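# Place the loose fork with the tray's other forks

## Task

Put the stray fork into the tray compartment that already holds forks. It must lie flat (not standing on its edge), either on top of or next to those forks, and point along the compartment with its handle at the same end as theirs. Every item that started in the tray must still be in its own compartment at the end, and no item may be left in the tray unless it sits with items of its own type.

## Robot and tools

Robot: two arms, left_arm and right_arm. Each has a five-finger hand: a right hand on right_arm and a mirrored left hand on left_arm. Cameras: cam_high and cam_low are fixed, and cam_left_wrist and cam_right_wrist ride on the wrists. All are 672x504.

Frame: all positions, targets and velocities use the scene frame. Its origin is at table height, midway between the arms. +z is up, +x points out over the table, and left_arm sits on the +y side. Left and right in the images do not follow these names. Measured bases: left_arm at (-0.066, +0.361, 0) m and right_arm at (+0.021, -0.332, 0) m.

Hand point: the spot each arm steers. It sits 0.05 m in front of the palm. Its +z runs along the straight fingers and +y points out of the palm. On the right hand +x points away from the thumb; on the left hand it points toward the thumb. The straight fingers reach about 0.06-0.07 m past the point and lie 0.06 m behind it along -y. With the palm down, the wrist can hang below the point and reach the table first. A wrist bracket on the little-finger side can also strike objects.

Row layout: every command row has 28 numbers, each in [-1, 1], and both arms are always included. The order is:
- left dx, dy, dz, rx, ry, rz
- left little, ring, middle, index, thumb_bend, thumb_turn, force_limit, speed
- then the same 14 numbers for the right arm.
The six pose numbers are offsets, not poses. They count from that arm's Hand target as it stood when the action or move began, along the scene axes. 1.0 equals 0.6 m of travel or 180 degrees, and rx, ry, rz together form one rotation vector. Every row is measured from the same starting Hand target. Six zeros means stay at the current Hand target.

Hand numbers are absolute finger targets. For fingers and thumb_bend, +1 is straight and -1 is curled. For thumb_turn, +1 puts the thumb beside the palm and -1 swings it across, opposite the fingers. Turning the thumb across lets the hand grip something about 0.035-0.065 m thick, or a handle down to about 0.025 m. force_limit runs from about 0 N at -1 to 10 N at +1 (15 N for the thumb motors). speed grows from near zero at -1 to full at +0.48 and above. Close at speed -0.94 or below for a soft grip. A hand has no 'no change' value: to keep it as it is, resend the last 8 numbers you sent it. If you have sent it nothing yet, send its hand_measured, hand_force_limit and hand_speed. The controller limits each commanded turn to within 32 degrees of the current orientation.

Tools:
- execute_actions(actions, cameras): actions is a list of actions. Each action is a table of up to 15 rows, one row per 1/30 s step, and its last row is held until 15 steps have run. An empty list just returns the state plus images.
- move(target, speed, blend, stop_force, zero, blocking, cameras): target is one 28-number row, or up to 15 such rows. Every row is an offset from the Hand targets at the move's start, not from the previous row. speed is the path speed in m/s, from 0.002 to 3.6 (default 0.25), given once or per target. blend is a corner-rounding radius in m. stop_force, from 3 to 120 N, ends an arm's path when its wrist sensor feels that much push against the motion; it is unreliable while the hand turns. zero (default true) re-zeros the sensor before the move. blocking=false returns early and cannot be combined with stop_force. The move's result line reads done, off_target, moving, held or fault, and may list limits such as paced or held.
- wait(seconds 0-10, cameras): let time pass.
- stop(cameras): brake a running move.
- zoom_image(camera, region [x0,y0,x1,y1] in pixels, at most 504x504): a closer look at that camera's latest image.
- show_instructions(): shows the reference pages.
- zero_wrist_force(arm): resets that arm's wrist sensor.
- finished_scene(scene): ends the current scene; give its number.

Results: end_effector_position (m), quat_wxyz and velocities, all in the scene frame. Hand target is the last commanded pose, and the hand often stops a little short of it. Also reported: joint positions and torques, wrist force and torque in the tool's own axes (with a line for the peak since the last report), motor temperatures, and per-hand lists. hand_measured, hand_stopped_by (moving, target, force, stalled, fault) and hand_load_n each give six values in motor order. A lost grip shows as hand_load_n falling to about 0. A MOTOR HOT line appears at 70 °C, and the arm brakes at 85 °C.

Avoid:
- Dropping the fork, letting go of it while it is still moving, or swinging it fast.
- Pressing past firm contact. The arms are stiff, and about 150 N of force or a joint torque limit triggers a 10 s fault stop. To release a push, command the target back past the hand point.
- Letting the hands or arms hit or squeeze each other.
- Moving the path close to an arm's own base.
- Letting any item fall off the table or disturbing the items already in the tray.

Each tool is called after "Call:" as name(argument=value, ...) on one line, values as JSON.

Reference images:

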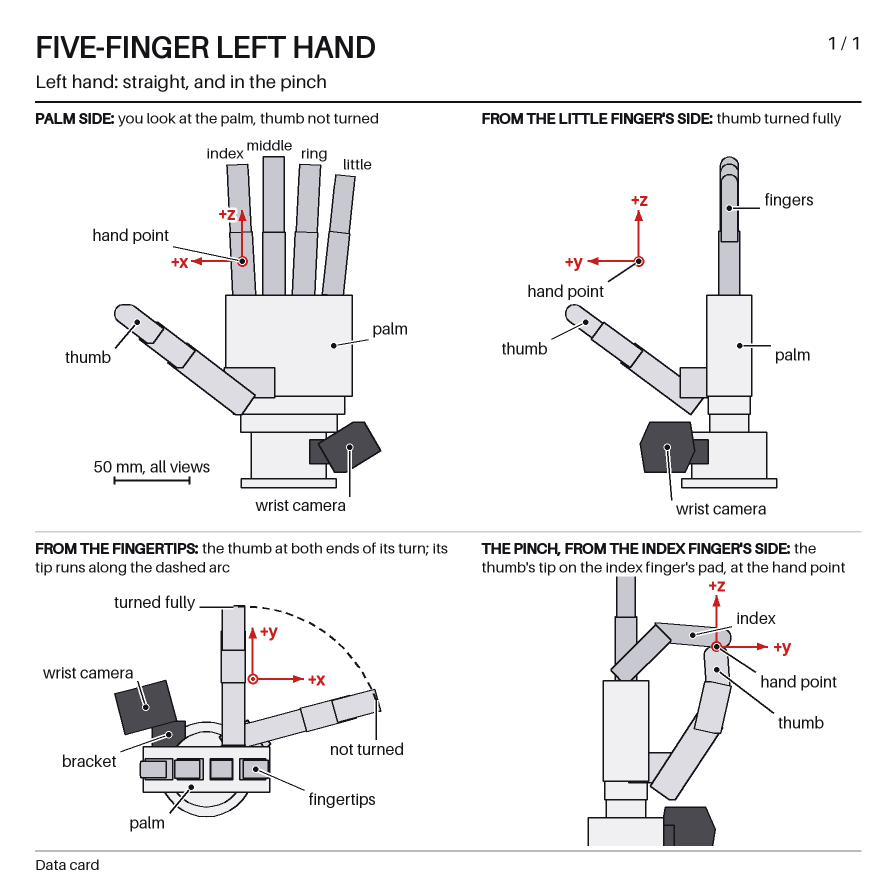

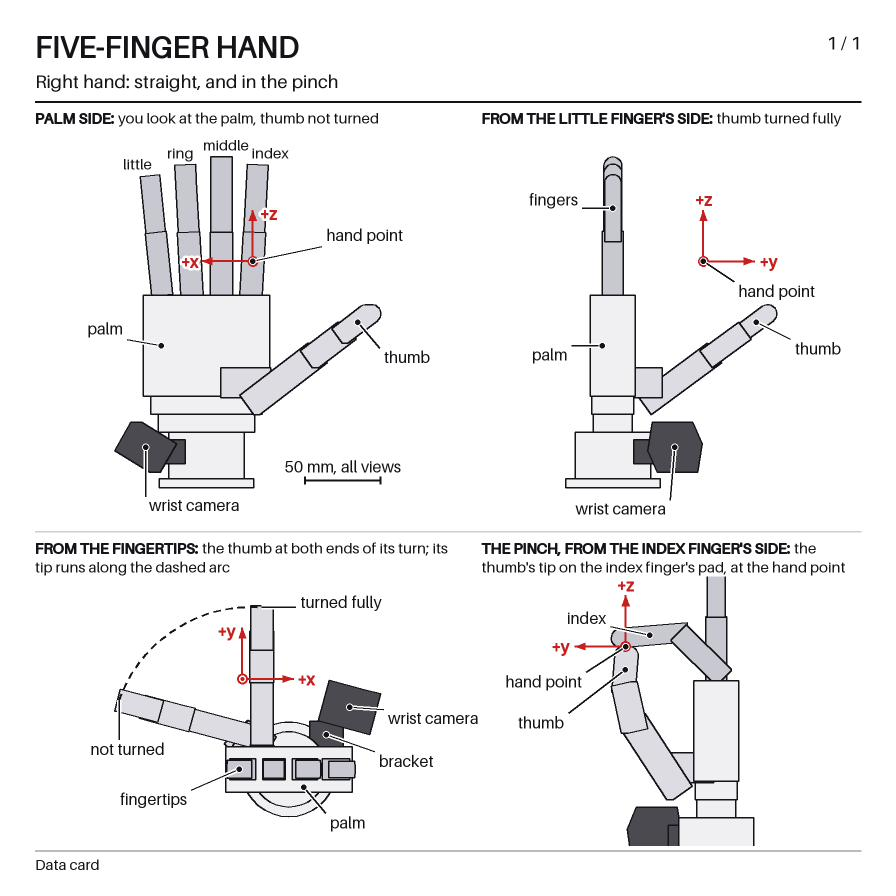

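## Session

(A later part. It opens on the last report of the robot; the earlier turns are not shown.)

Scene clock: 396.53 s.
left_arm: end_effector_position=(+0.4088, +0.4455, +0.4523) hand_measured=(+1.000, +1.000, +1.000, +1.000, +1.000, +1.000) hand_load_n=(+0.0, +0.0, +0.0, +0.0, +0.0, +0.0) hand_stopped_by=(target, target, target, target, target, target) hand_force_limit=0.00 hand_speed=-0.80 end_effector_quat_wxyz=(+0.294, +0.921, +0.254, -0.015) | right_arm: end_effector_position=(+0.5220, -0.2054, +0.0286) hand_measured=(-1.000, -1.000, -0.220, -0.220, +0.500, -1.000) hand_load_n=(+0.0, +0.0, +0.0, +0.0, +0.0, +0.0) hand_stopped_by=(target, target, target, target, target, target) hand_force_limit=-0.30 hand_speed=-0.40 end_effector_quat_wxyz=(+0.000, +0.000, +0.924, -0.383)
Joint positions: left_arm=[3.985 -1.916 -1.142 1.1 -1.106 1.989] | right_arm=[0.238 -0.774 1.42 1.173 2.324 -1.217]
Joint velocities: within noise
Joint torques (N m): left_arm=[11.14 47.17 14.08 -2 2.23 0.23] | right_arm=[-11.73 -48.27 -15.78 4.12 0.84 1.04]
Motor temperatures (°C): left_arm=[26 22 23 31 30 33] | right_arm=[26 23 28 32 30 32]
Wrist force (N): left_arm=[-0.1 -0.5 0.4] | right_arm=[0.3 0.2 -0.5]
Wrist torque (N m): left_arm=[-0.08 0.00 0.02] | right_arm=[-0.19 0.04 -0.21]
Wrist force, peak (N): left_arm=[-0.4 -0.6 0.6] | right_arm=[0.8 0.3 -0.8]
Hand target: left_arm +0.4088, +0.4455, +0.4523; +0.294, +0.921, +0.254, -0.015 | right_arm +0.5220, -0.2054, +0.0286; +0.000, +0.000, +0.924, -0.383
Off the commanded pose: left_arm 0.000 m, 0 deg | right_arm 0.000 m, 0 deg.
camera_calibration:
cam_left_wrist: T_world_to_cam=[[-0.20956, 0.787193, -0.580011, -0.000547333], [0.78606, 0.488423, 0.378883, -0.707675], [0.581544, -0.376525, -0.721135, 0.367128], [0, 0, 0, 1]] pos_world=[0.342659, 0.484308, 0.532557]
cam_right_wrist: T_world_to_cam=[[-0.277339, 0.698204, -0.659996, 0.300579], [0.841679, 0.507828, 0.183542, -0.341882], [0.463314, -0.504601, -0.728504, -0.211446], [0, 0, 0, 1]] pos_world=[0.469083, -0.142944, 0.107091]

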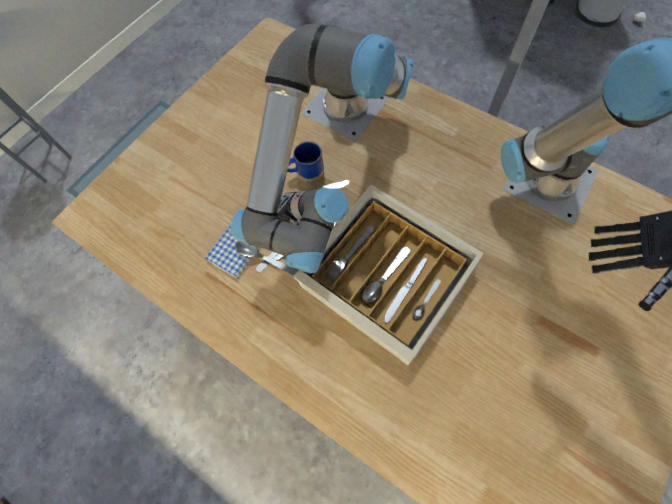

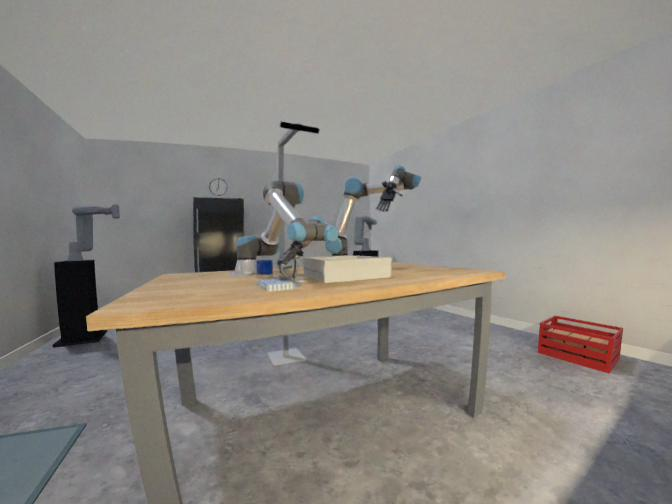

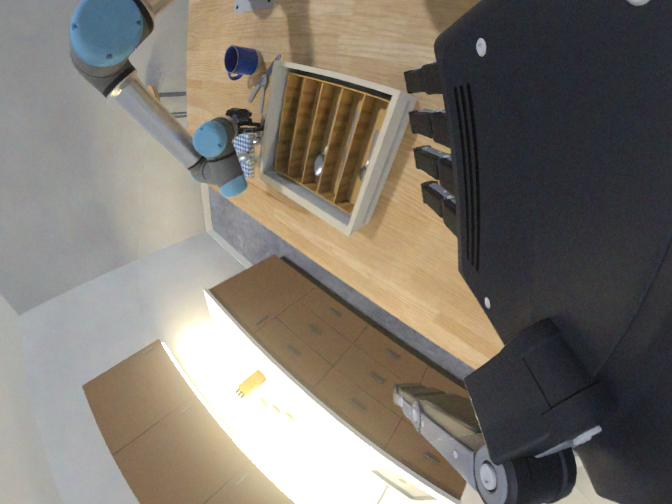

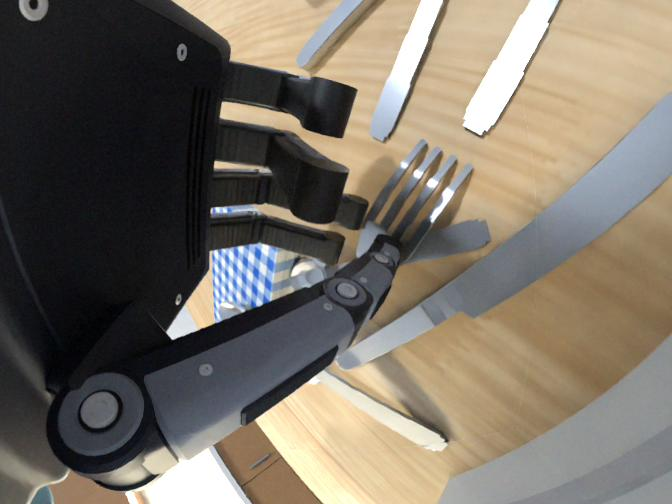

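Call:
execute_actions(actions=[[[0,0,0,0,0,0,1,1,1,1,1,1,0,-0.8,0,0,0,0,0,0,-1,-1,-0.22,-0.22,0.82,-1,-0.3,-0.4]],[[0,0,0,0,0,0,1,1,1,1,1,1,0,-0.8,0,0,0,0,0,0,-1,-1,-0.12,-0.12,0.82,-1,-0.3,-0.4]]], cameras=["cam_right_wrist"])

Call:
zoom_image(camera="cam_right_wrist", region=[240, 80, 520, 350])

Scene clock: 436.60 s.
left_arm: end_effector_position=(+0.4088, +0.4455, +0.4523) hand_measured=(+1.000, +1.000, +1.000, +1.000, +1.000, +1.000) hand_load_n=(+0.0, +0.0, +0.0, +0.0, +0.0, +0.0) hand_stopped_by=(target, target, target, target, target, target) hand_force_limit=0.00 hand_speed=-0.80 end_effector_quat_wxyz=(+0.294, +0.921, +0.254, -0.015) | right_arm: end_effector_position=(+0.5220, -0.2054, +0.0286) hand_measured=(-1.000, -1.000, -0.120, -0.120, +0.820, -1.000) hand_load_n=(+0.0, +0.0, +0.0, +0.0, +0.0, +0.0) hand_stopped_by=(target, target, target, target, target, target) hand_force_limit=-0.30 hand_speed=-0.40 end_effector_quat_wxyz=(+0.000, +0.000, +0.924, -0.383)
Joint positions: left_arm=[3.985 -1.916 -1.142 1.1 -1.106 1.989] | right_arm=[0.238 -0.774 1.42 1.173 2.324 -1.217]
Joint torques (N m): left_arm=[10.83 47.24 14.42 -2.07 2.13 0] | right_arm=[-11.75 -48.13 -24.03 4.24 -0.02 0.93]
Wrist force (N): left_arm=[-0.4 -0.2 0.2] | right_arm=[0.5 0.3 -0.7]
Wrist torque (N m): left_arm=[-0.03 0.02 0.00] | right_arm=[-0.16 0.01 -0.19]
Wrist force, peak (N): left_arm=[0.1 -0.7 0.5] | right_arm=[-0.5 -2.7 -2.7]
Hand target: left_arm +0.4088, +0.4455, +0.4523; +0.294, +0.921, +0.254, -0.015 | right_arm +0.5220, -0.2054, +0.0286; +0.000, +0.000, +0.924, -0.383
Off the commanded pose: left_arm 0.000 m, 0 deg | right_arm 0.000 m, 0 deg.
Step readings (end_effector_position of left_arm | right_arm):
0: (+0.4088, +0.4455, +0.4523) | (+0.5220, -0.2054, +0.0286)
1: (+0.4088, +0.4455, +0.4523) | (+0.5220, -0.2054, +0.0286)
2: (+0.4088, +0.4455, +0.4523) | (+0.5220, -0.2054, +0.0286)
4: (+0.4088, +0.4455, +0.4523) | (+0.5220, -0.2054, +0.0286)
8: (+0.4088, +0.4455, +0.4523) | (+0.5220, -0.2054, +0.0286)
15: (+0.4088, +0.4455, +0.4523) | (+0.5220, -0.2054, +0.0286)
16: (+0.4088, +0.4455, +0.4523) | (+0.5220, -0.2054, +0.0286)
17: (+0.4088, +0.4455, +0.4523) | (+0.5220, -0.2054, +0.0286)
19: (+0.4088, +0.4455, +0.4523) | (+0.5220, -0.2054, +0.0286)
23: (+0.4088, +0.4455, +0.4523) | (+0.5220, -0.2054, +0.0286)
30: (+0.4088, +0.4455, +0.4523) | (+0.5220, -0.2054, +0.0286)
camera_calibration:
cam_right_wrist: T_world_to_cam=[[-0.277283, 0.698237, -0.659984, 0.300556], [0.841697, 0.507782, 0.183585, -0.341902], [0.463314, -0.504602, -0.728504, -0.211446], [0, 0, 0, 1]] pos_world=[0.469083, -0.142944, 0.107091]
Images, in order (width x height): cam_right_wrist 672x504.

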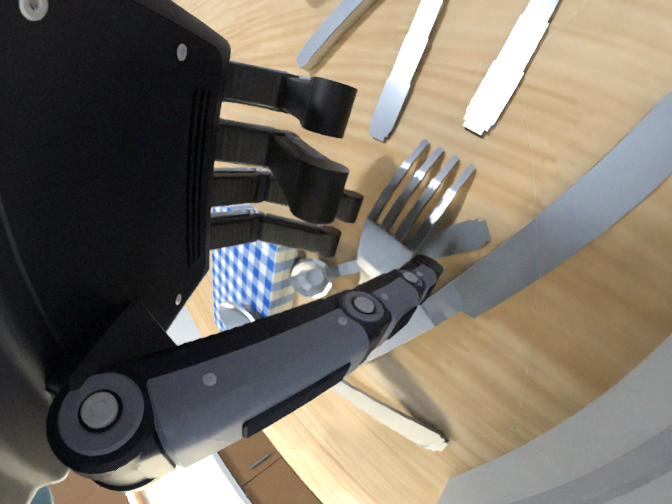

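Scaled by 1.800 from the camera's 672x504 image, which has a finer 960x720 frame.

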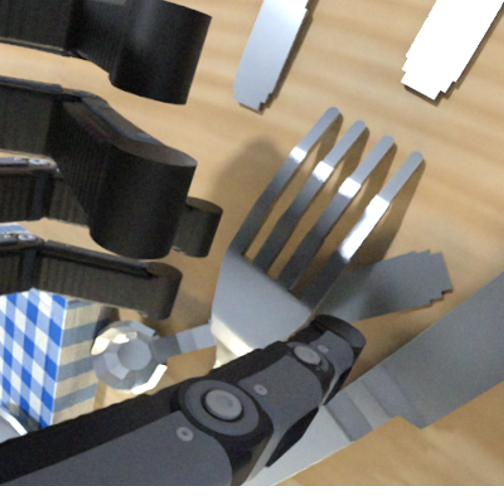

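Call:
move(target=[[0,0,0,0,0,0,1,1,1,1,1,1,0,-0.8,0.005,0.015,0,0,0,0,-1,-1,-0.08,-0.08,0.82,-1,-0.3,-0.4],[0,0,0,0,0,0,1,1,1,1,1,1,0,-0.8,0.005,0.015,-0.0068,0,0,0,-1,-1,-0.08,-0.08,0.82,-1,-0.3,-0.4]], speed=0.02, stop_force=3, cameras=["cam_right_wrist"])

Call:
zoom_image(camera="cam_right_wrist", region=[240, 80, 520, 350])

Scene clock: 469.47 s.
left_arm: end_effector_position=(+0.4088, +0.4455, +0.4523) hand_measured=(+1.000, +1.000, +1.000, +1.000, +1.000, +1.000) hand_load_n=(+0.0, +0.0, +0.0, +0.0, +0.0, +0.0) hand_stopped_by=(target, target, target, target, target, target) hand_force_limit=0.00 hand_speed=-0.80 end_effector_quat_wxyz=(+0.294, +0.921, +0.254, -0.015) | right_arm: end_effector_position=(+0.5250, -0.1964, +0.0245) hand_measured=(-1.000, -1.000, -0.080, -0.080, +0.820, -1.000) hand_load_n=(+0.0, +0.5, +0.0, +0.0, +0.0, +0.0) hand_stopped_by=(target, target, target, target, target, target) hand_force_limit=-0.30 hand_speed=-0.40 end_effector_quat_wxyz=(+0.000, +0.000, +0.924, -0.383)
Joint positions: left_arm=[3.985 -1.916 -1.142 1.1 -1.106 1.989] | right_arm=[0.254 -0.753 1.396 1.19 2.321 -1.197]
Joint torques (N m): left_arm=[10.66 47.17 14.92 -1.94 2.29 -0.44] | right_arm=[-14.68 -51.98 -0.76 4.73 2.73 -1.56]
Wrist force (N): left_arm=[0.1 0.0 0.1] | right_arm=[0.3 -0.1 -0.8]
Wrist torque (N m): left_arm=[-0.01 -0.06 0.03] | right_arm=[-0.22 0.05 -0.18]
Wrist force, peak (N): left_arm=[-0.6 -0.3 0.5] | right_arm=[0.8 0.4 -0.8]
Hand target: left_arm +0.4088, +0.4455, +0.4523; +0.294, +0.921, +0.254, -0.015 | right_arm +0.5250, -0.1964, +0.0245; +0.000, +0.000, +0.924, -0.383
Off the commanded pose: left_arm 0.000 m, 0 deg | right_arm 0.000 m, 0 deg.
move: done
camera_calibration:
cam_right_wrist: T_world_to_cam=[[-0.277283, 0.698237, -0.659984, 0.292398], [0.841697, 0.507782, 0.183585, -0.348244], [0.463314, -0.504602, -0.728504, -0.211282], [0, 0, 0, 1]] pos_world=[0.472083, -0.133944, 0.102991]
Images, in order (width x height): cam_right_wrist 672x504.

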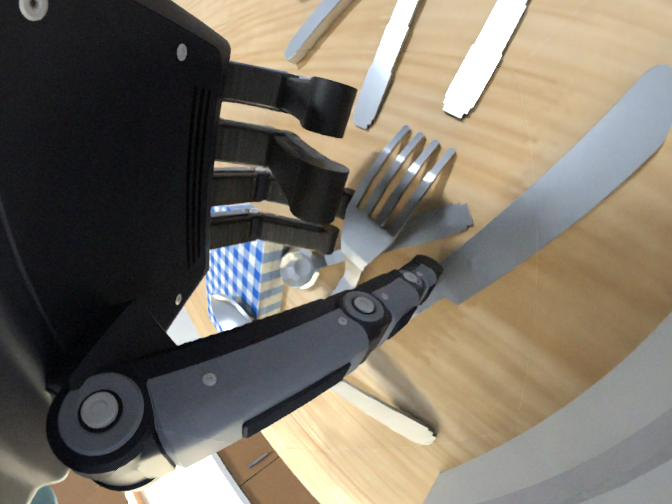

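Scaled by 1.800 from the camera's 672x504 image, which has a finer 960x720 frame.

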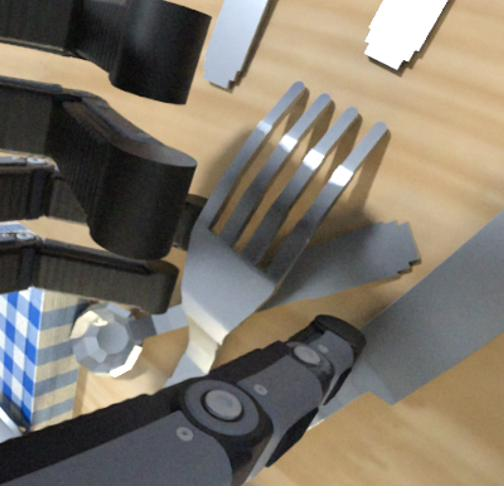

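Call:
execute_actions(actions=[[[0,0,0,0,0,0,1,1,1,1,1,1,0,-0.8,0,0,0,0,0,0,-1,-1,-0.2,-0.2,0.62,-1,-0.4,-0.5]],[[0,0,0,0,0,0,1,1,1,1,1,1,0,-0.8,0,0,0,0,0,0,-1,-1,-0.2,-0.2,0.62,-1,-0.4,-0.5]]], cameras=["cam_right_wrist"])

Call:
zoom_image(camera="cam_right_wrist", region=[240, 80, 520, 350])

Scene clock: 496.00 s.
left_arm: end_effector_position=(+0.4088, +0.4455, +0.4523) hand_measured=(+1.000, +1.000, +1.000, +1.000, +1.000, +1.000) hand_load_n=(+0.0, +0.0, +0.0, +0.0, +0.0, +0.0) hand_stopped_by=(target, target, target, target, target, target) hand_force_limit=0.00 hand_speed=-0.80 end_effector_quat_wxyz=(+0.294, +0.921, +0.254, -0.015) | right_arm: end_effector_position=(+0.5250, -0.1964, +0.0245) hand_measured=(-1.000, -1.000, -0.198, -0.200, +0.686, -1.000) hand_load_n=(+0.5, +0.0, +5.0, +0.0, +7.5, +1.0) hand_stopped_by=(target, target, force, target, force, target) hand_force_limit=-0.40 hand_speed=-0.50 end_effector_quat_wxyz=(+0.000, +0.000, +0.924, -0.383)
Joint positions: left_arm=[3.985 -1.916 -1.142 1.1 -1.106 1.989] | right_arm=[0.254 -0.753 1.396 1.19 2.321 -1.197]
Joint torques (N m): left_arm=[11.71 47.13 14.88 -2.03 2.17 -0.76] | right_arm=[-12.88 -49.36 -2.1 4.59 2.78 -1.46]
Wrist force (N): left_arm=[-0.4 -0.2 0.1] | right_arm=[0.3 -0.5 -1.2]
Wrist torque (N m): left_arm=[-0.02 0.01 0.00] | right_arm=[-0.19 0.05 -0.19]
Wrist force, peak (N): left_arm=[-0.4 -0.5 0.4] | right_arm=[0.6 -1.1 -1.4]
Hand target: left_arm +0.4088, +0.4455, +0.4523; +0.294, +0.921, +0.254, -0.015 | right_arm +0.5250, -0.1964, +0.0245; +0.000, +0.000, +0.924, -0.383
Off the commanded pose: left_arm 0.000 m, 0 deg | right_arm 0.000 m, 0 deg.
Step readings (end_effector_position of left_arm | right_arm):
0: (+0.4088, +0.4455, +0.4523) | (+0.5250, -0.1964, +0.0245)
1: (+0.4088, +0.4455, +0.4523) | (+0.5250, -0.1964, +0.0245)
2: (+0.4088, +0.4455, +0.4523) | (+0.5250, -0.1964, +0.0245)
4: (+0.4088, +0.4455, +0.4523) | (+0.5250, -0.1964, +0.0245)
8: (+0.4088, +0.4455, +0.4523) | (+0.5250, -0.1964, +0.0245)
15: (+0.4088, +0.4455, +0.4523) | (+0.5250, -0.1964, +0.0245)
16: (+0.4088, +0.4455, +0.4523) | (+0.5250, -0.1964, +0.0245)
17: (+0.4088, +0.4455, +0.4523) | (+0.5250, -0.1964, +0.0245)
19: (+0.4088, +0.4455, +0.4523) | (+0.5250, -0.1964, +0.0245)
23: (+0.4088, +0.4455, +0.4523) | (+0.5250, -0.1964, +0.0245)
30: (+0.4088, +0.4455, +0.4523) | (+0.5250, -0.1964, +0.0245)
camera_calibration:
cam_right_wrist: T_world_to_cam=[[-0.277283, 0.698237, -0.659984, 0.292398], [0.841697, 0.507782, 0.183585, -0.348244], [0.463314, -0.504602, -0.728504, -0.211282], [0, 0, 0, 1]] pos_world=[0.472083, -0.133944, 0.102991]
Images, in order (width x height): cam_right_wrist 672x504.

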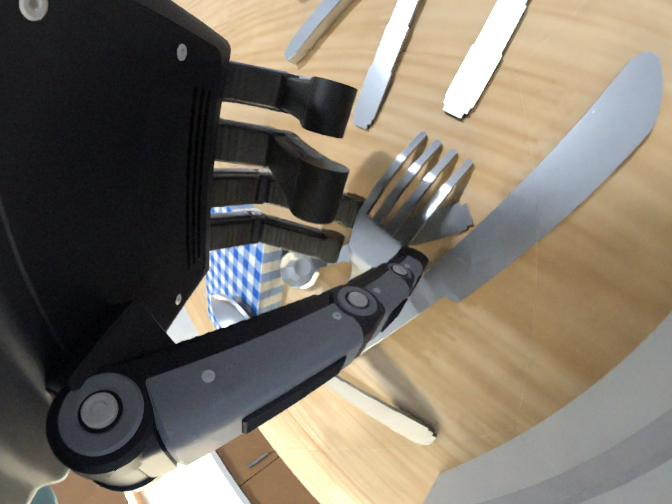

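Scaled by 1.800 from the camera's 672x504 image, which has a finer 960x720 frame.

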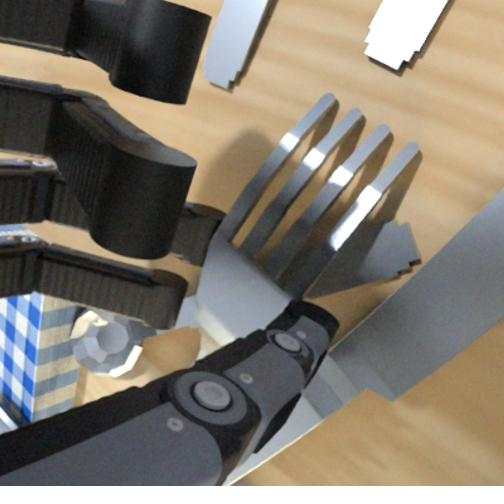

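Call:
execute_actions(actions=[[[0,0,0,0,0,0,1,1,1,1,1,1,0,-0.8,0,0,0,0,0,0,-1,-1,-0.22,-0.32,0.66,-1,-0.2,-0.8]],[[0,0,0,0,0,0,1,1,1,1,1,1,0,-0.8,0,0,0,0,0,0,-1,-1,-0.22,-0.32,0.62,-1,-0.2,-0.8]]], cameras=[])

Scene clock: 506.10 s.
left_arm: end_effector_position=(+0.4088, +0.4455, +0.4523) hand_measured=(+1.000, +1.000, +1.000, +1.000, +1.000, +1.000) hand_load_n=(+0.0, +0.0, +0.5, +0.0, +0.0, +0.0) hand_stopped_by=(target, target, target, target, target, target) hand_force_limit=0.00 hand_speed=-0.80 end_effector_quat_wxyz=(+0.294, +0.921, +0.254, -0.015) | right_arm: end_effector_position=(+0.5250, -0.1964, +0.0245) hand_measured=(-1.000, -1.000, -0.198, -0.320, +0.686, -1.000) hand_load_n=(+0.0, +0.0, +5.0, +0.0, +7.0, +1.0) hand_stopped_by=(target, target, force, target, force, target) hand_force_limit=-0.20 hand_speed=-0.80 end_effector_quat_wxyz=(+0.000, +0.000, +0.924, -0.383)
Joint positions: left_arm=[3.985 -1.916 -1.142 1.1 -1.106 1.989] | right_arm=[0.254 -0.753 1.396 1.19 2.321 -1.197]
Joint torques (N m): left_arm=[10.3 46.08 15.5 -2.04 2.09 -0.96] | right_arm=[-9.1 -40.12 -9.32 4.41 2.78 -1.37]
Wrist force (N): left_arm=[-0.4 0.0 -0.1] | right_arm=[0.3 -0.5 -1.5]
Wrist torque (N m): left_arm=[0.02 0.02 -0.01] | right_arm=[-0.18 0.06 -0.19]
Wrist force, peak (N): left_arm=[-0.8 -0.4 0.3] | right_arm=[0.4 -0.7 -1.7]
Hand target: left_arm +0.4088, +0.4455, +0.4523; +0.294, +0.921, +0.254, -0.015 | right_arm +0.5250, -0.1964, +0.0245; +0.000, +0.000, +0.924, -0.383
Off the commanded pose: left_arm 0.000 m, 0 deg | right_arm 0.000 m, 0 deg.
Step readings (end_effector_position of left_arm | right_arm):
0: (+0.4088, +0.4455, +0.4523) | (+0.5250, -0.1964, +0.0245)
1: (+0.4088, +0.4455, +0.4523) | (+0.5250, -0.1964, +0.0245)
2: (+0.4088, +0.4455, +0.4523) | (+0.5250, -0.1964, +0.0245)
4: (+0.4088, +0.4455, +0.4523) | (+0.5250, -0.1964, +0.0245)
8: (+0.4088, +0.4455, +0.4523) | (+0.5250, -0.1964, +0.0245)
15: (+0.4088, +0.4455, +0.4523) | (+0.5250, -0.1964, +0.0245)
16: (+0.4088, +0.4455, +0.4523) | (+0.5250, -0.1964, +0.0245)
17: (+0.4088, +0.4455, +0.4523) | (+0.5250, -0.1964, +0.0245)
19: (+0.4088, +0.4455, +0.4523) | (+0.5250, -0.1964, +0.0245)
23: (+0.4088, +0.4455, +0.4523) | (+0.5250, -0.1964, +0.0245)
30: (+0.4088, +0.4455, +0.4523) | (+0.5250, -0.1964, +0.0245)
No camera images: "cameras" was empty.

Call:
execute_actions(actions=[[[0,0,0,0,0,0,1,1,1,1,1,1,0,-0.8,0,0,0,0,0,0,-1,-1,-0.22,-0.5,0.62,-1,-0.5,-0.75]],[[0,0,0,0,0,0,1,1,1,1,1,1,0,-0.8,0,0,0,0,0,0,-1,-1,-0.22,-0.5,0.62,-1,-0.5,-0.75]],[[0,0,0,0,0,0,1,1,1,1,1,1,0,-0.8,0,0,0,0,0,0,-1,-1,-0.22,-0.5,0.62,-1,-0.5,-0.75]]], cameras=["cam_right_wrist"])

Call:
zoom_image(camera="cam_right_wrist", region=[240, 80, 520, 350])

Scene clock: 515.30 s.
left_arm: end_effector_position=(+0.4088, +0.4455, +0.4523) hand_measured=(+1.000, +1.000, +1.000, +1.000, +1.000, +1.000) hand_load_n=(+0.0, +0.0, +0.0, +0.0, +0.0, +0.0) hand_stopped_by=(target, target, target, target, target, target) hand_force_limit=0.00 hand_speed=-0.80 end_effector_quat_wxyz=(+0.294, +0.921, +0.254, -0.015) | right_arm: end_effector_position=(+0.5250, -0.1964, +0.0245) hand_measured=(-1.000, -1.000, -0.198, -0.500, +0.686, -1.000) hand_load_n=(+0.0, +0.0, +5.0, +0.0, +7.5, +0.5) hand_stopped_by=(target, target, force, target, force, target) hand_force_limit=-0.50 hand_speed=-0.75 end_effector_quat_wxyz=(+0.000, +0.000, +0.924, -0.383)
Joint positions: left_arm=[3.985 -1.916 -1.142 1.1 -1.106 1.989] | right_arm=[0.254 -0.753 1.396 1.19 2.321 -1.197]
Joint torques (N m): left_arm=[10.41 46.94 14.89 -2.12 2 -1.44] | right_arm=[-3.41 -39.19 -18.12 4.23 2.7 -1.28]
Wrist force (N): left_arm=[-0.3 -0.3 0.1] | right_arm=[0.1 -0.4 -1.5]
Wrist torque (N m): left_arm=[-0.05 0.02 0.01] | right_arm=[-0.18 0.08 -0.20]
Wrist force, peak (N): left_arm=[-0.5 -0.2 0.5] | right_arm=[0.6 -0.6 -1.7]
Hand target: left_arm +0.4088, +0.4455, +0.4523; +0.294, +0.921, +0.254, -0.015 | right_arm +0.5250, -0.1964, +0.0245; +0.000, +0.000, +0.924, -0.383
Off the commanded pose: left_arm 0.000 m, 0 deg | right_arm 0.000 m, 0 deg.
Step readings (end_effector_position of left_arm | right_arm):
0: (+0.4088, +0.4455, +0.4523) | (+0.5250, -0.1964, +0.0245)
1: (+0.4088, +0.4455, +0.4523) | (+0.5250, -0.1964, +0.0245)
2: (+0.4088, +0.4455, +0.4523) | (+0.5250, -0.1964, +0.0245)
4: (+0.4088, +0.4455, +0.4523) | (+0.5250, -0.1964, +0.0245)
8: (+0.4088, +0.4455, +0.4523) | (+0.5250, -0.1964, +0.0245)
15: (+0.4088, +0.4455, +0.4523) | (+0.5250, -0.1964, +0.0245)
16: (+0.4088, +0.4455, +0.4523) | (+0.5250, -0.1964, +0.0245)
17: (+0.4088, +0.4455, +0.4523) | (+0.5250, -0.1964, +0.0245)
19: (+0.4088, +0.4455, +0.4523) | (+0.5250, -0.1964, +0.0245)
23: (+0.4088, +0.4455, +0.4523) | (+0.5250, -0.1964, +0.0245)
30: (+0.4088, +0.4455, +0.4523) | (+0.5250, -0.1964, +0.0245)
31: (+0.4088, +0.4455, +0.4523) | (+0.5250, -0.1964, +0.0245)
32: (+0.4088, +0.4455, +0.4523) | (+0.5250, -0.1964, +0.0245)
34: (+0.4088, +0.4455, +0.4523) | (+0.5250, -0.1964, +0.0245)
38: (+0.4088, +0.4455, +0.4523) | (+0.5250, -0.1964, +0.0245)
45: (+0.4088, +0.4455, +0.4523) | (+0.5250, -0.1964, +0.0245)
camera_calibration:
cam_right_wrist: T_world_to_cam=[[-0.277283, 0.698237, -0.659984, 0.292398], [0.841697, 0.507782, 0.183585, -0.348244], [0.463314, -0.504602, -0.728504, -0.211282], [0, 0, 0, 1]] pos_world=[0.472083, -0.133944, 0.102991]
Images, in order (width x height): cam_right_wrist 672x504.

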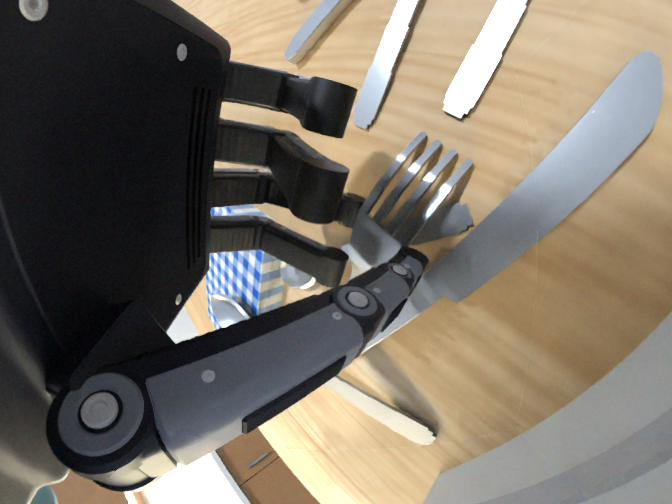

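Scaled by 1.800 from the camera's 672x504 image, which has a finer 960x720 frame.

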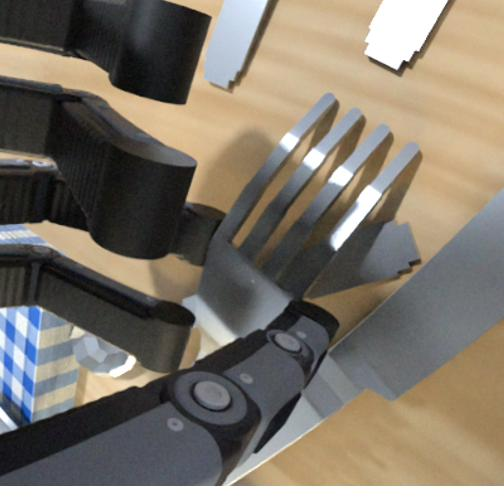

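Call:
move(target=[[0,0,0,0,0,0,1,1,1,1,1,1,0,-0.8,0,0,0.008,0,0,0,-1,-1,-0.22,-0.5,0.62,-1,-0.5,-0.75],[0,0,0,0,0,0,1,1,1,1,1,1,0,-0.8,-0.033,0.005,0.012,0,0,0,-1,-1,-0.22,-0.5,0.62,-1,-0.5,-0.75]], speed=0.02, stop_force=5, cameras=["cam_right_wrist"])

Call:
zoom_image(camera="cam_right_wrist", region=[240, 80, 520, 350])

Scene clock: 528.27 s.
left_arm: end_effector_position=(+0.4088, +0.4455, +0.4523) hand_measured=(+1.000, +1.000, +1.000, +1.000, +1.000, +1.000) hand_load_n=(+0.0, +0.0, +0.0, +0.0, +0.0, +0.0) hand_stopped_by=(target, target, target, target, target, target) hand_force_limit=0.00 hand_speed=-0.80 end_effector_quat_wxyz=(+0.294, +0.921, +0.254, -0.015) | right_arm: end_effector_position=(+0.5052, -0.1934, +0.0317) hand_measured=(-1.000, -1.000, -0.198, -0.500, +0.686, -1.000) hand_load_n=(+0.0, +0.0, +6.0, +0.0, +7.0, +1.5) hand_stopped_by=(target, target, force, target, force, target) hand_force_limit=-0.50 hand_speed=-0.75 end_effector_quat_wxyz=(+0.000, +0.000, +0.924, -0.383)
Joint positions: left_arm=[3.985 -1.916 -1.142 1.1 -1.106 1.989] | right_arm=[0.27 -0.793 1.455 1.184 2.316 -1.176]
Joint torques (N m): left_arm=[10.4 46.38 14.97 -1.91 2.06 -1.91] | right_arm=[-15.34 -33.83 -27.02 4.61 2.33 -1.56]
Wrist force (N): left_arm=[0.2 0.0 0.2] | right_arm=[0.7 0.3 -0.1]
Wrist torque (N m): left_arm=[0.00 -0.06 0.03] | right_arm=[-0.22 -0.02 -0.18]
Wrist force, peak (N): left_arm=[-0.6 -0.3 0.5] | right_arm=[0.8 -0.7 -1.6]
Hand target: left_arm +0.4088, +0.4455, +0.4523; +0.294, +0.921, +0.254, -0.015 | right_arm +0.5052, -0.1934, +0.0317; +0.000, +0.000, +0.924, -0.383
Off the commanded pose: left_arm 0.000 m, 0 deg | right_arm 0.000 m, 0 deg.
move: done
camera_calibration:
cam_right_wrist: T_world_to_cam=[[-0.277314, 0.69827, -0.659936, 0.289578], [0.841706, 0.507773, 0.183572, -0.334427], [0.46328, -0.504565, -0.72855, -0.195324], [0, 0, 0, 1]] pos_world=[0.452283, -0.130944, 0.110191]
Images, in order (width x height): cam_right_wrist 672x504.

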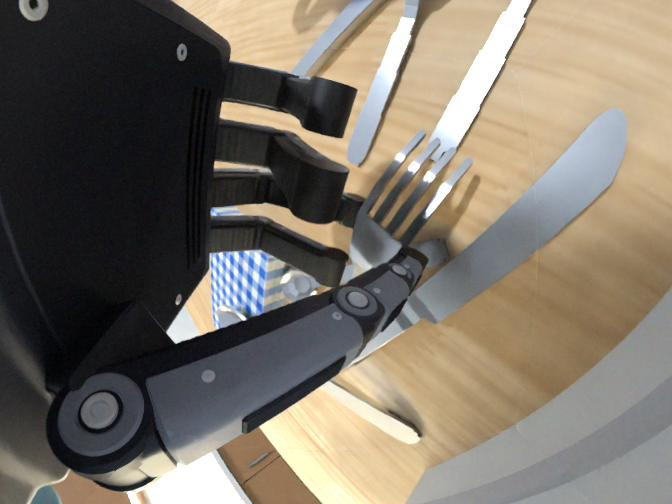

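Scaled by 1.800 from the camera's 672x504 image, which has a finer 960x720 frame.

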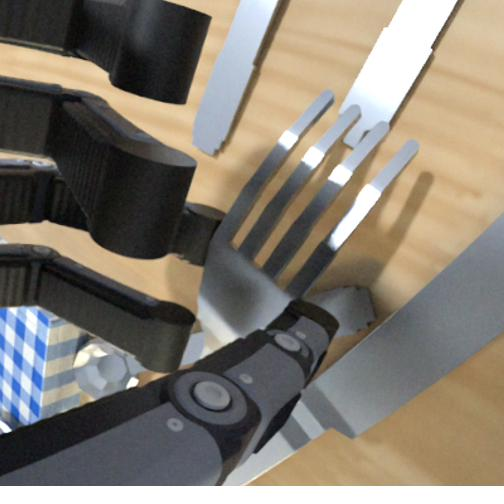

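Call:
move(target=[0,0,0,0,0,0,1,1,1,1,1,1,0,-0.8,-0.075,0.01,0.01,0,0,0,-1,-1,-0.22,-0.5,0.62,-1,-0.5,-0.75], speed=0.03, stop_force=6, cameras=["cam_right_wrist"])

Call:
zoom_image(camera="cam_right_wrist", region=[240, 80, 520, 350])

Scene clock: 538.27 s.
left_arm: end_effector_position=(+0.4088, +0.4455, +0.4523) hand_measured=(+1.000, +1.000, +1.000, +1.000, +1.000, +1.000) hand_load_n=(+0.0, +0.0, +0.0, +0.0, +0.0, +0.0) hand_stopped_by=(target, target, target, target, target, target) hand_force_limit=0.00 hand_speed=-0.80 end_effector_quat_wxyz=(+0.294, +0.921, +0.254, -0.015) | right_arm: end_effector_position=(+0.4602, -0.1874, +0.0377) hand_measured=(-1.000, -1.000, -0.198, -0.500, +0.686, -1.000) hand_load_n=(+0.0, +0.0, +6.0, +0.0, +7.0, +1.5) hand_stopped_by=(target, target, force, target, force, target) hand_force_limit=-0.50 hand_speed=-0.75 end_effector_quat_wxyz=(+0.000, +0.000, +0.924, -0.383)
Joint positions: left_arm=[3.985 -1.916 -1.142 1.1 -1.106 1.989] | right_arm=[0.309 -0.864 1.585 1.16 2.305 -1.125]
Joint torques (N m): left_arm=[10.46 46.24 14.24 -1.9 1.82 -2.28] | right_arm=[-14.29 -30.45 -25.48 4.61 2.63 -1.53]
Wrist force (N): left_arm=[-0.2 -0.1 0.3] | right_arm=[0.8 0.0 -0.3]
Wrist torque (N m): left_arm=[-0.01 -0.01 0.01] | right_arm=[-0.25 -0.04 -0.17]
Wrist force, peak (N): left_arm=[-0.7 0.3 0.3] | right_arm=[0.7 0.8 -0.4]
Hand target: left_arm +0.4088, +0.4455, +0.4523; +0.294, +0.921, +0.254, -0.015 | right_arm +0.4602, -0.1874, +0.0377; +0.000, +0.000, +0.924, -0.383
Off the commanded pose: left_arm 0.000 m, 0 deg | right_arm 0.000 m, 0 deg.
move: done
camera_calibration:
cam_right_wrist: T_world_to_cam=[[-0.277283, 0.698237, -0.659984, 0.276858], [0.841697, 0.507782, 0.183585, -0.300696], [0.463314, -0.504602, -0.728504, -0.167101], [0, 0, 0, 1]] pos_world=[0.407283, -0.124944, 0.116191]
Images, in order (width x height): cam_right_wrist 672x504.

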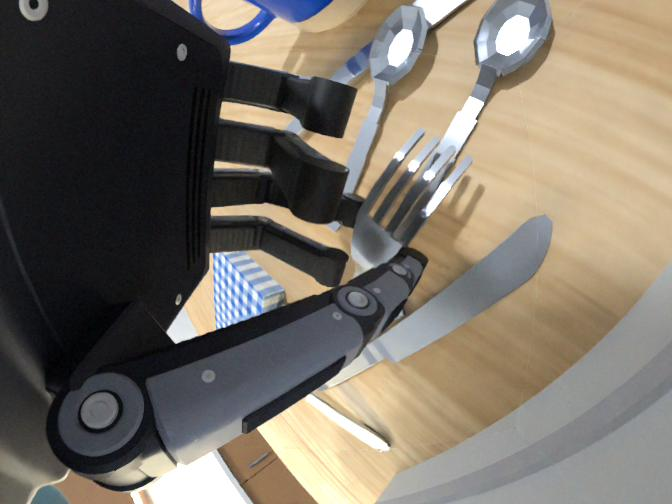

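Scaled by 1.800 from the camera's 672x504 image, which has a finer 960x720 frame.

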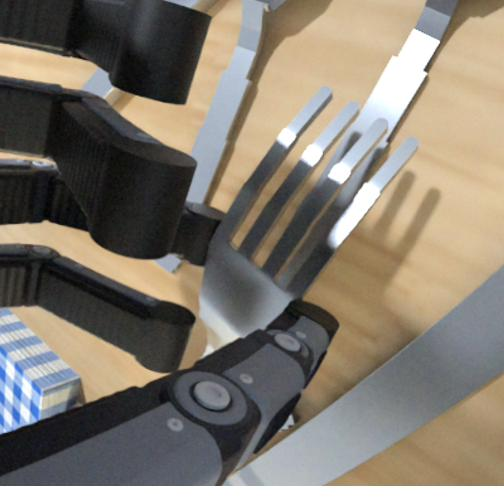

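Call:
move(target=[[0,0,0,0,0,0,1,1,1,1,1,1,0,-0.8,0,0,0.12,0,0,0,-1,-1,-0.22,-0.5,0.62,-1,-0.5,-0.75]], speed=0.05, cameras=["all"])

Call:
zoom_image(camera="cam_high", region=[190, 130, 400, 330])

Call:
zoom_image(camera="cam_low", region=[210, 200, 400, 320])

Scene clock: 553.87 s.
left_arm: end_effector_position=(+0.4088, +0.4455, +0.4523) hand_measured=(+1.000, +1.000, +1.000, +1.000, +1.000, +1.000) hand_load_n=(+0.0, +0.0, +0.0, +0.0, +0.0, +0.0) hand_stopped_by=(target, target, target, target, target, target) hand_force_limit=0.00 hand_speed=-0.80 end_effector_quat_wxyz=(+0.294, +0.921, +0.254, -0.015) | right_arm: end_effector_position=(+0.4603, -0.1874, +0.1099) hand_measured=(-1.000, -1.000, -0.200, -0.500, +0.684, -1.000) hand_load_n=(+0.0, +0.0, +0.0, +0.0, +0.0, +0.0) hand_stopped_by=(target, target, force, target, force, target) hand_force_limit=-0.50 hand_speed=-0.75 end_effector_quat_wxyz=(+0.000, +0.000, +0.924, -0.383) end_effector_velocity=(+0.000, +0.000, -0.002) end_effector_angular_velocity=(+0.001, -0.002, +0.000)
Joint positions: left_arm=[3.985 -1.916 -1.142 1.1 -1.106 1.989] | right_arm=[0.309 -0.966 1.541 1.305 2.305 -1.125]
Joint velocities: left_arm=[within noise] | right_arm=[0 0.002 0.001 -0.005 0 0]
Joint torques (N m): left_arm=[9.35 46.39 15.02 -2.09 1.91 -2.49] | right_arm=[-12.48 -27.38 -1.5 0.7 2.66 -0.32]
Wrist force (N): left_arm=[-0.2 0.0 0.1] | right_arm=[0.4 0.3 -0.9]
Wrist torque (N m): left_arm=[0.01 0.00 0.01] | right_arm=[-0.16 0.04 -0.15]
Wrist force, peak (N): left_arm=[-0.4 -0.3 0.7] | right_arm=[0.6 0.0 -1.1]
Hand target: left_arm +0.4088, +0.4455, +0.4523; +0.294, +0.921, +0.254, -0.015 | right_arm +0.4602, -0.1874, +0.1097; +0.000, +0.000, +0.924, -0.383
Off the commanded pose: left_arm 0.000 m, 0 deg | right_arm 0.000 m, 0 deg.
move: done
camera_calibration:
cam_left_wrist: T_world_to_cam=[[-0.20956, 0.787193, -0.580011, -0.000547333], [0.78606, 0.488423, 0.378883, -0.707675], [0.581544, -0.376525, -0.721135, 0.367128], [0, 0, 0, 1]] pos_world=[0.342659, 0.484308, 0.532557]
cam_right_wrist: T_world_to_cam=[[-0.277123, 0.698344, -0.659938, 0.32441], [0.841651, 0.507754, 0.183875, -0.314056], [0.463494, -0.504481, -0.728472, -0.114686], [0, 0, 0, 1]] pos_world=[0.407383, -0.124944, 0.188292]

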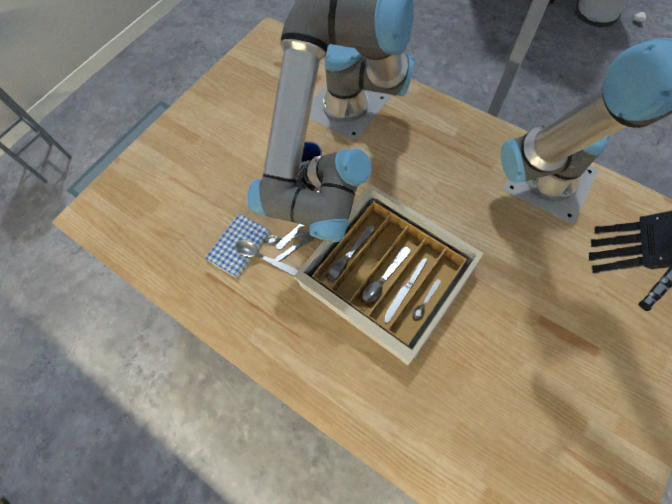

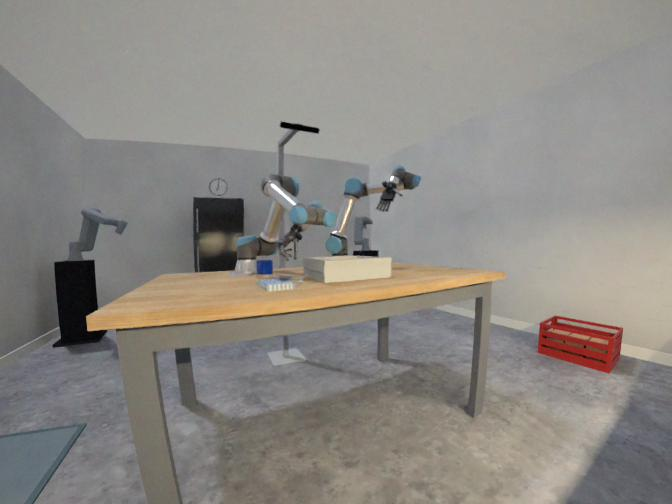

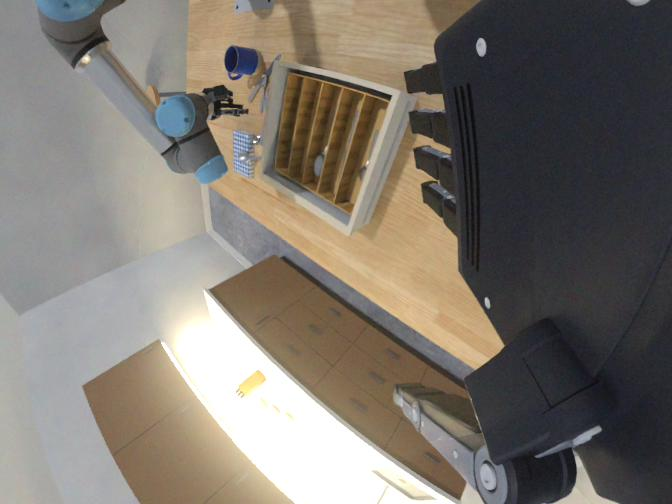

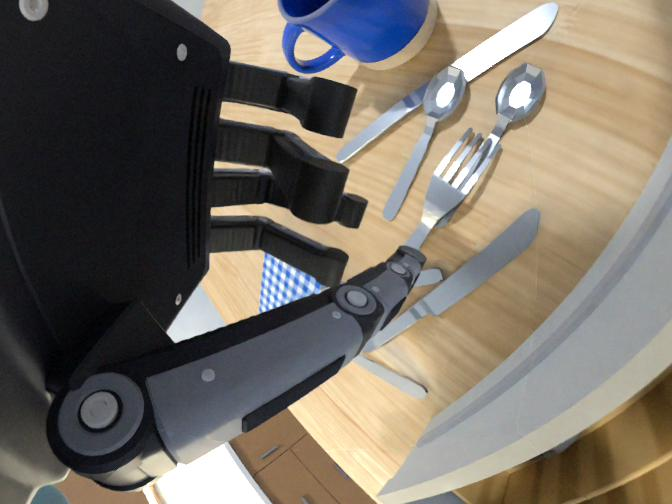

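Scaled by 2.400 from the camera's 672x504 image, which has a finer 960x720 frame.

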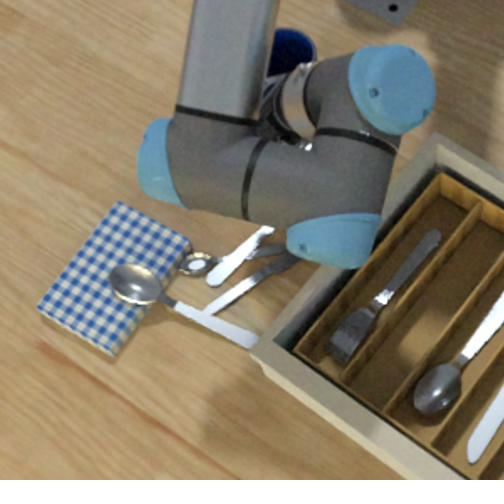

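Scaled by 2.653 from the camera's 672x504 image, which has a finer 960x720 frame.

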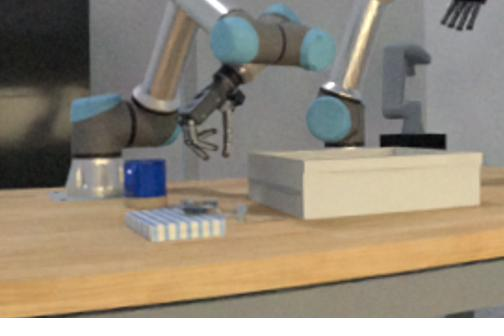

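Call:
move(target=[[0,0,0,0,0,0,1,1,1,1,1,1,0,-0.8,0.04,-0.1,0.04,0,0,0,-1,-1,-0.05,-0.05,0.75,-1,-0.5,0]], speed=0.15, cameras=["cam_right_wrist"])

Call:
zoom_image(camera="cam_right_wrist", region=[300, 60, 640, 400])

Scene clock: 572.00 s.
left_arm: end_effector_position=(+0.4088, +0.4455, +0.4523) hand_measured=(+1.000, +1.000, +1.000, +1.000, +1.000, +1.000) hand_load_n=(-0.5, +0.0, +0.0, +0.0, +0.0, +0.0) hand_stopped_by=(target, target, target, target, target, target) hand_force_limit=0.00 hand_speed=-0.80 end_effector_quat_wxyz=(+0.294, +0.921, +0.254, -0.015) | right_arm: end_effector_position=(+0.4842, -0.2474, +0.1338) hand_measured=(-1.000, -1.000, -0.050, -0.050, +0.750, -1.000) hand_load_n=(+0.0, +0.0, +0.0, +0.0, +0.0, +0.0) hand_stopped_by=(target, target, target, target, target, target) hand_force_limit=-0.50 hand_speed=0.00 end_effector_quat_wxyz=(+0.000, +0.000, +0.924, -0.383)
Joint positions: left_arm=[3.985 -1.916 -1.142 1.1 -1.106 1.989] | right_arm=[0.172 -1.024 1.532 1.248 2.339 -1.306]
Joint torques (N m): left_arm=[10.13 46.34 15.4 -1.99 1.94 -2.54] | right_arm=[-2.02 -29.42 -2.13 4.39 -1.68 -1.44]
Wrist force (N): left_arm=[-0.3 -0.1 0.1] | right_arm=[0.5 0.3 -0.6]
Wrist torque (N m): left_arm=[-0.01 0.01 0.00] | right_arm=[-0.18 0.03 -0.19]
Wrist force, peak (N): left_arm=[-0.6 -0.4 0.4] | right_arm=[1.1 1.8 -1.0]
Hand target: left_arm +0.4088, +0.4455, +0.4523; +0.294, +0.921, +0.254, -0.015 | right_arm +0.4842, -0.2474, +0.1337; +0.000, +0.000, +0.924, -0.383
Off the commanded pose: left_arm 0.000 m, 0 deg | right_arm 0.000 m, 0 deg.
move: done
camera_calibration:
cam_right_wrist: T_world_to_cam=[[-0.277002, 0.698311, -0.660024, 0.388694], [0.841685, 0.507689, 0.183897, -0.308216], [0.463504, -0.504593, -0.728389, -0.138711], [0, 0, 0, 1]] pos_world=[0.431383, -0.184944, 0.212192]
Images, in order (width x height): cam_right_wrist 672x504.

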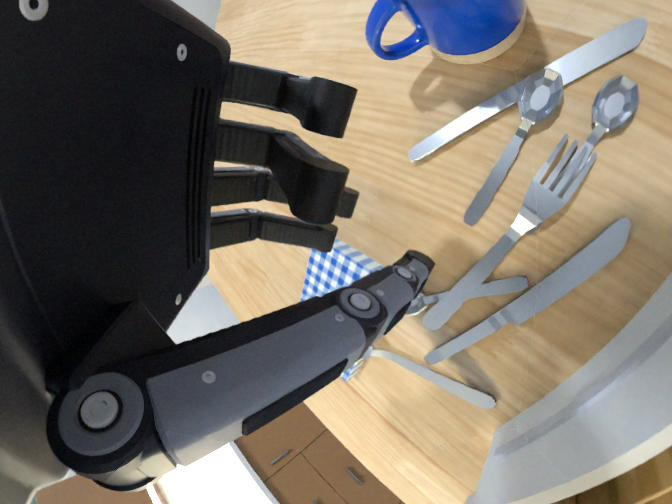

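Scaled by 1.482 from the camera's 672x504 image, which has a finer 960x720 frame.

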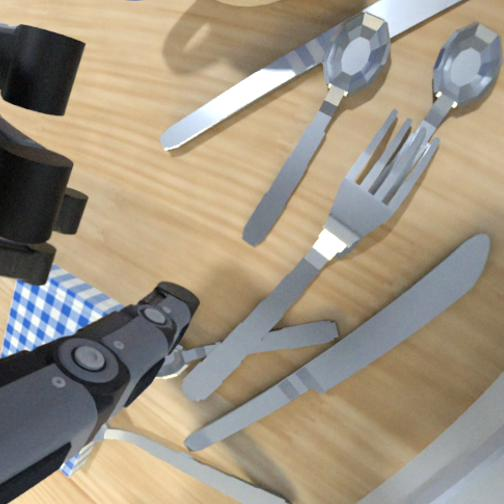

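Call:
move(target=[[0,0,0,0,0,0,1,1,1,1,1,1,0,-0.8,-0.0015,0.0803,-0.1312,0,0,-0.0461,-1,-1,-0.3,-0.3,0.78,-1,-0.5,0]], speed=0.1, cameras=["cam_right_wrist"])

Call:
zoom_image(camera="cam_right_wrist", region=[240, 80, 520, 350])

Scene clock: 635.57 s.
left_arm: end_effector_position=(+0.4088, +0.4455, +0.4523) hand_measured=(+1.000, +1.000, +1.000, +1.000, +1.000, +1.000) hand_load_n=(+0.0, +0.0, +0.0, +0.0, +0.0, -0.5) hand_stopped_by=(target, target, target, target, target, target) hand_force_limit=0.00 hand_speed=-0.80 end_effector_quat_wxyz=(+0.294, +0.921, +0.254, -0.015) | right_arm: end_effector_position=(+0.4833, -0.1991, +0.0551) hand_measured=(-1.000, -1.000, -0.300, -0.300, +0.780, -1.000) hand_load_n=(+0.0, +0.0, +0.0, +0.0, +0.0, +0.0) hand_stopped_by=(target, target, target, target, target, target) hand_force_limit=-0.50 hand_speed=0.00 end_effector_quat_wxyz=(-0.028, +0.067, +0.921, -0.382)
Joint positions: left_arm=[3.985 -1.916 -1.142 1.1 -1.106 1.989] | right_arm=[0.266 -0.824 1.476 1.311 2.27 -0.999]
Joint torques (N m): left_arm=[9.54 46.18 15.03 -1.9 1.9 -2.5] | right_arm=[-14.25 -36.4 -0.46 0.69 3.16 1.28]
Wrist force (N): left_arm=[-0.3 -0.3 0.0] | right_arm=[0.8 0.3 -1.0]
Wrist torque (N m): left_arm=[-0.04 0.01 0.00] | right_arm=[-0.15 -0.02 -0.02]
Wrist force, peak (N): left_arm=[-0.9 -0.2 0.0] | right_arm=[0.5 1.3 -0.2]
Hand target: left_arm +0.4088, +0.4455, +0.4523; +0.294, +0.921, +0.254, -0.015 | right_arm +0.4833, -0.1992, +0.0550; -0.028, +0.067, +0.921, -0.382
Off the commanded pose: left_arm 0.000 m, 0 deg | right_arm 0.000 m, 0 deg.
move: done
camera_calibration:
cam_right_wrist: T_world_to_cam=[[-0.173774, 0.730974, -0.659908, 0.259372], [0.90607, 0.381195, 0.183651, -0.373711], [0.385798, -0.566009, -0.728556, -0.145909], [0, 0, 0, 1]] pos_world=[0.439972, -0.129723, 0.133491]
Images, in order (width x height): cam_right_wrist 672x504.

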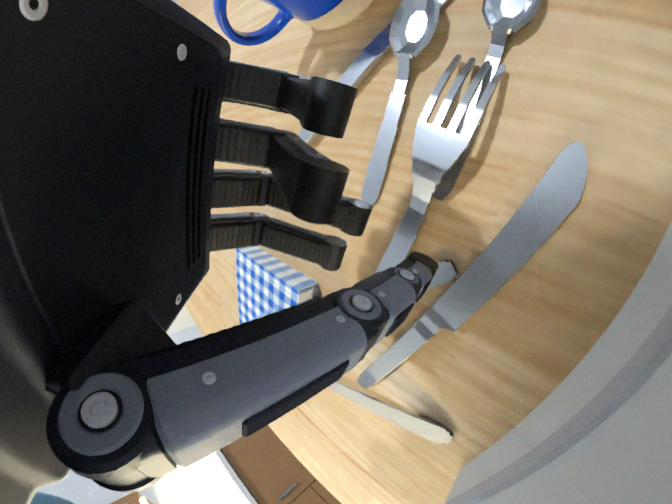

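Scaled by 1.800 from the camera's 672x504 image, which has a finer 960x720 frame.

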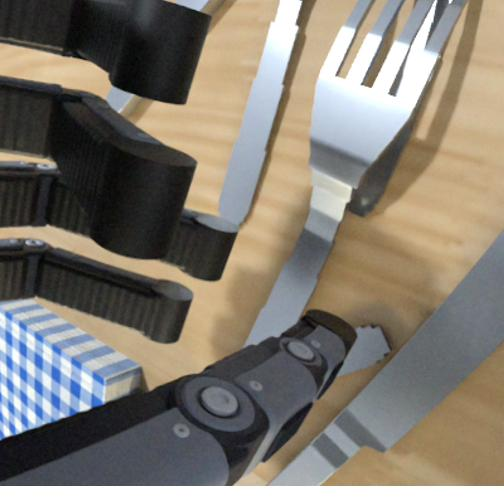

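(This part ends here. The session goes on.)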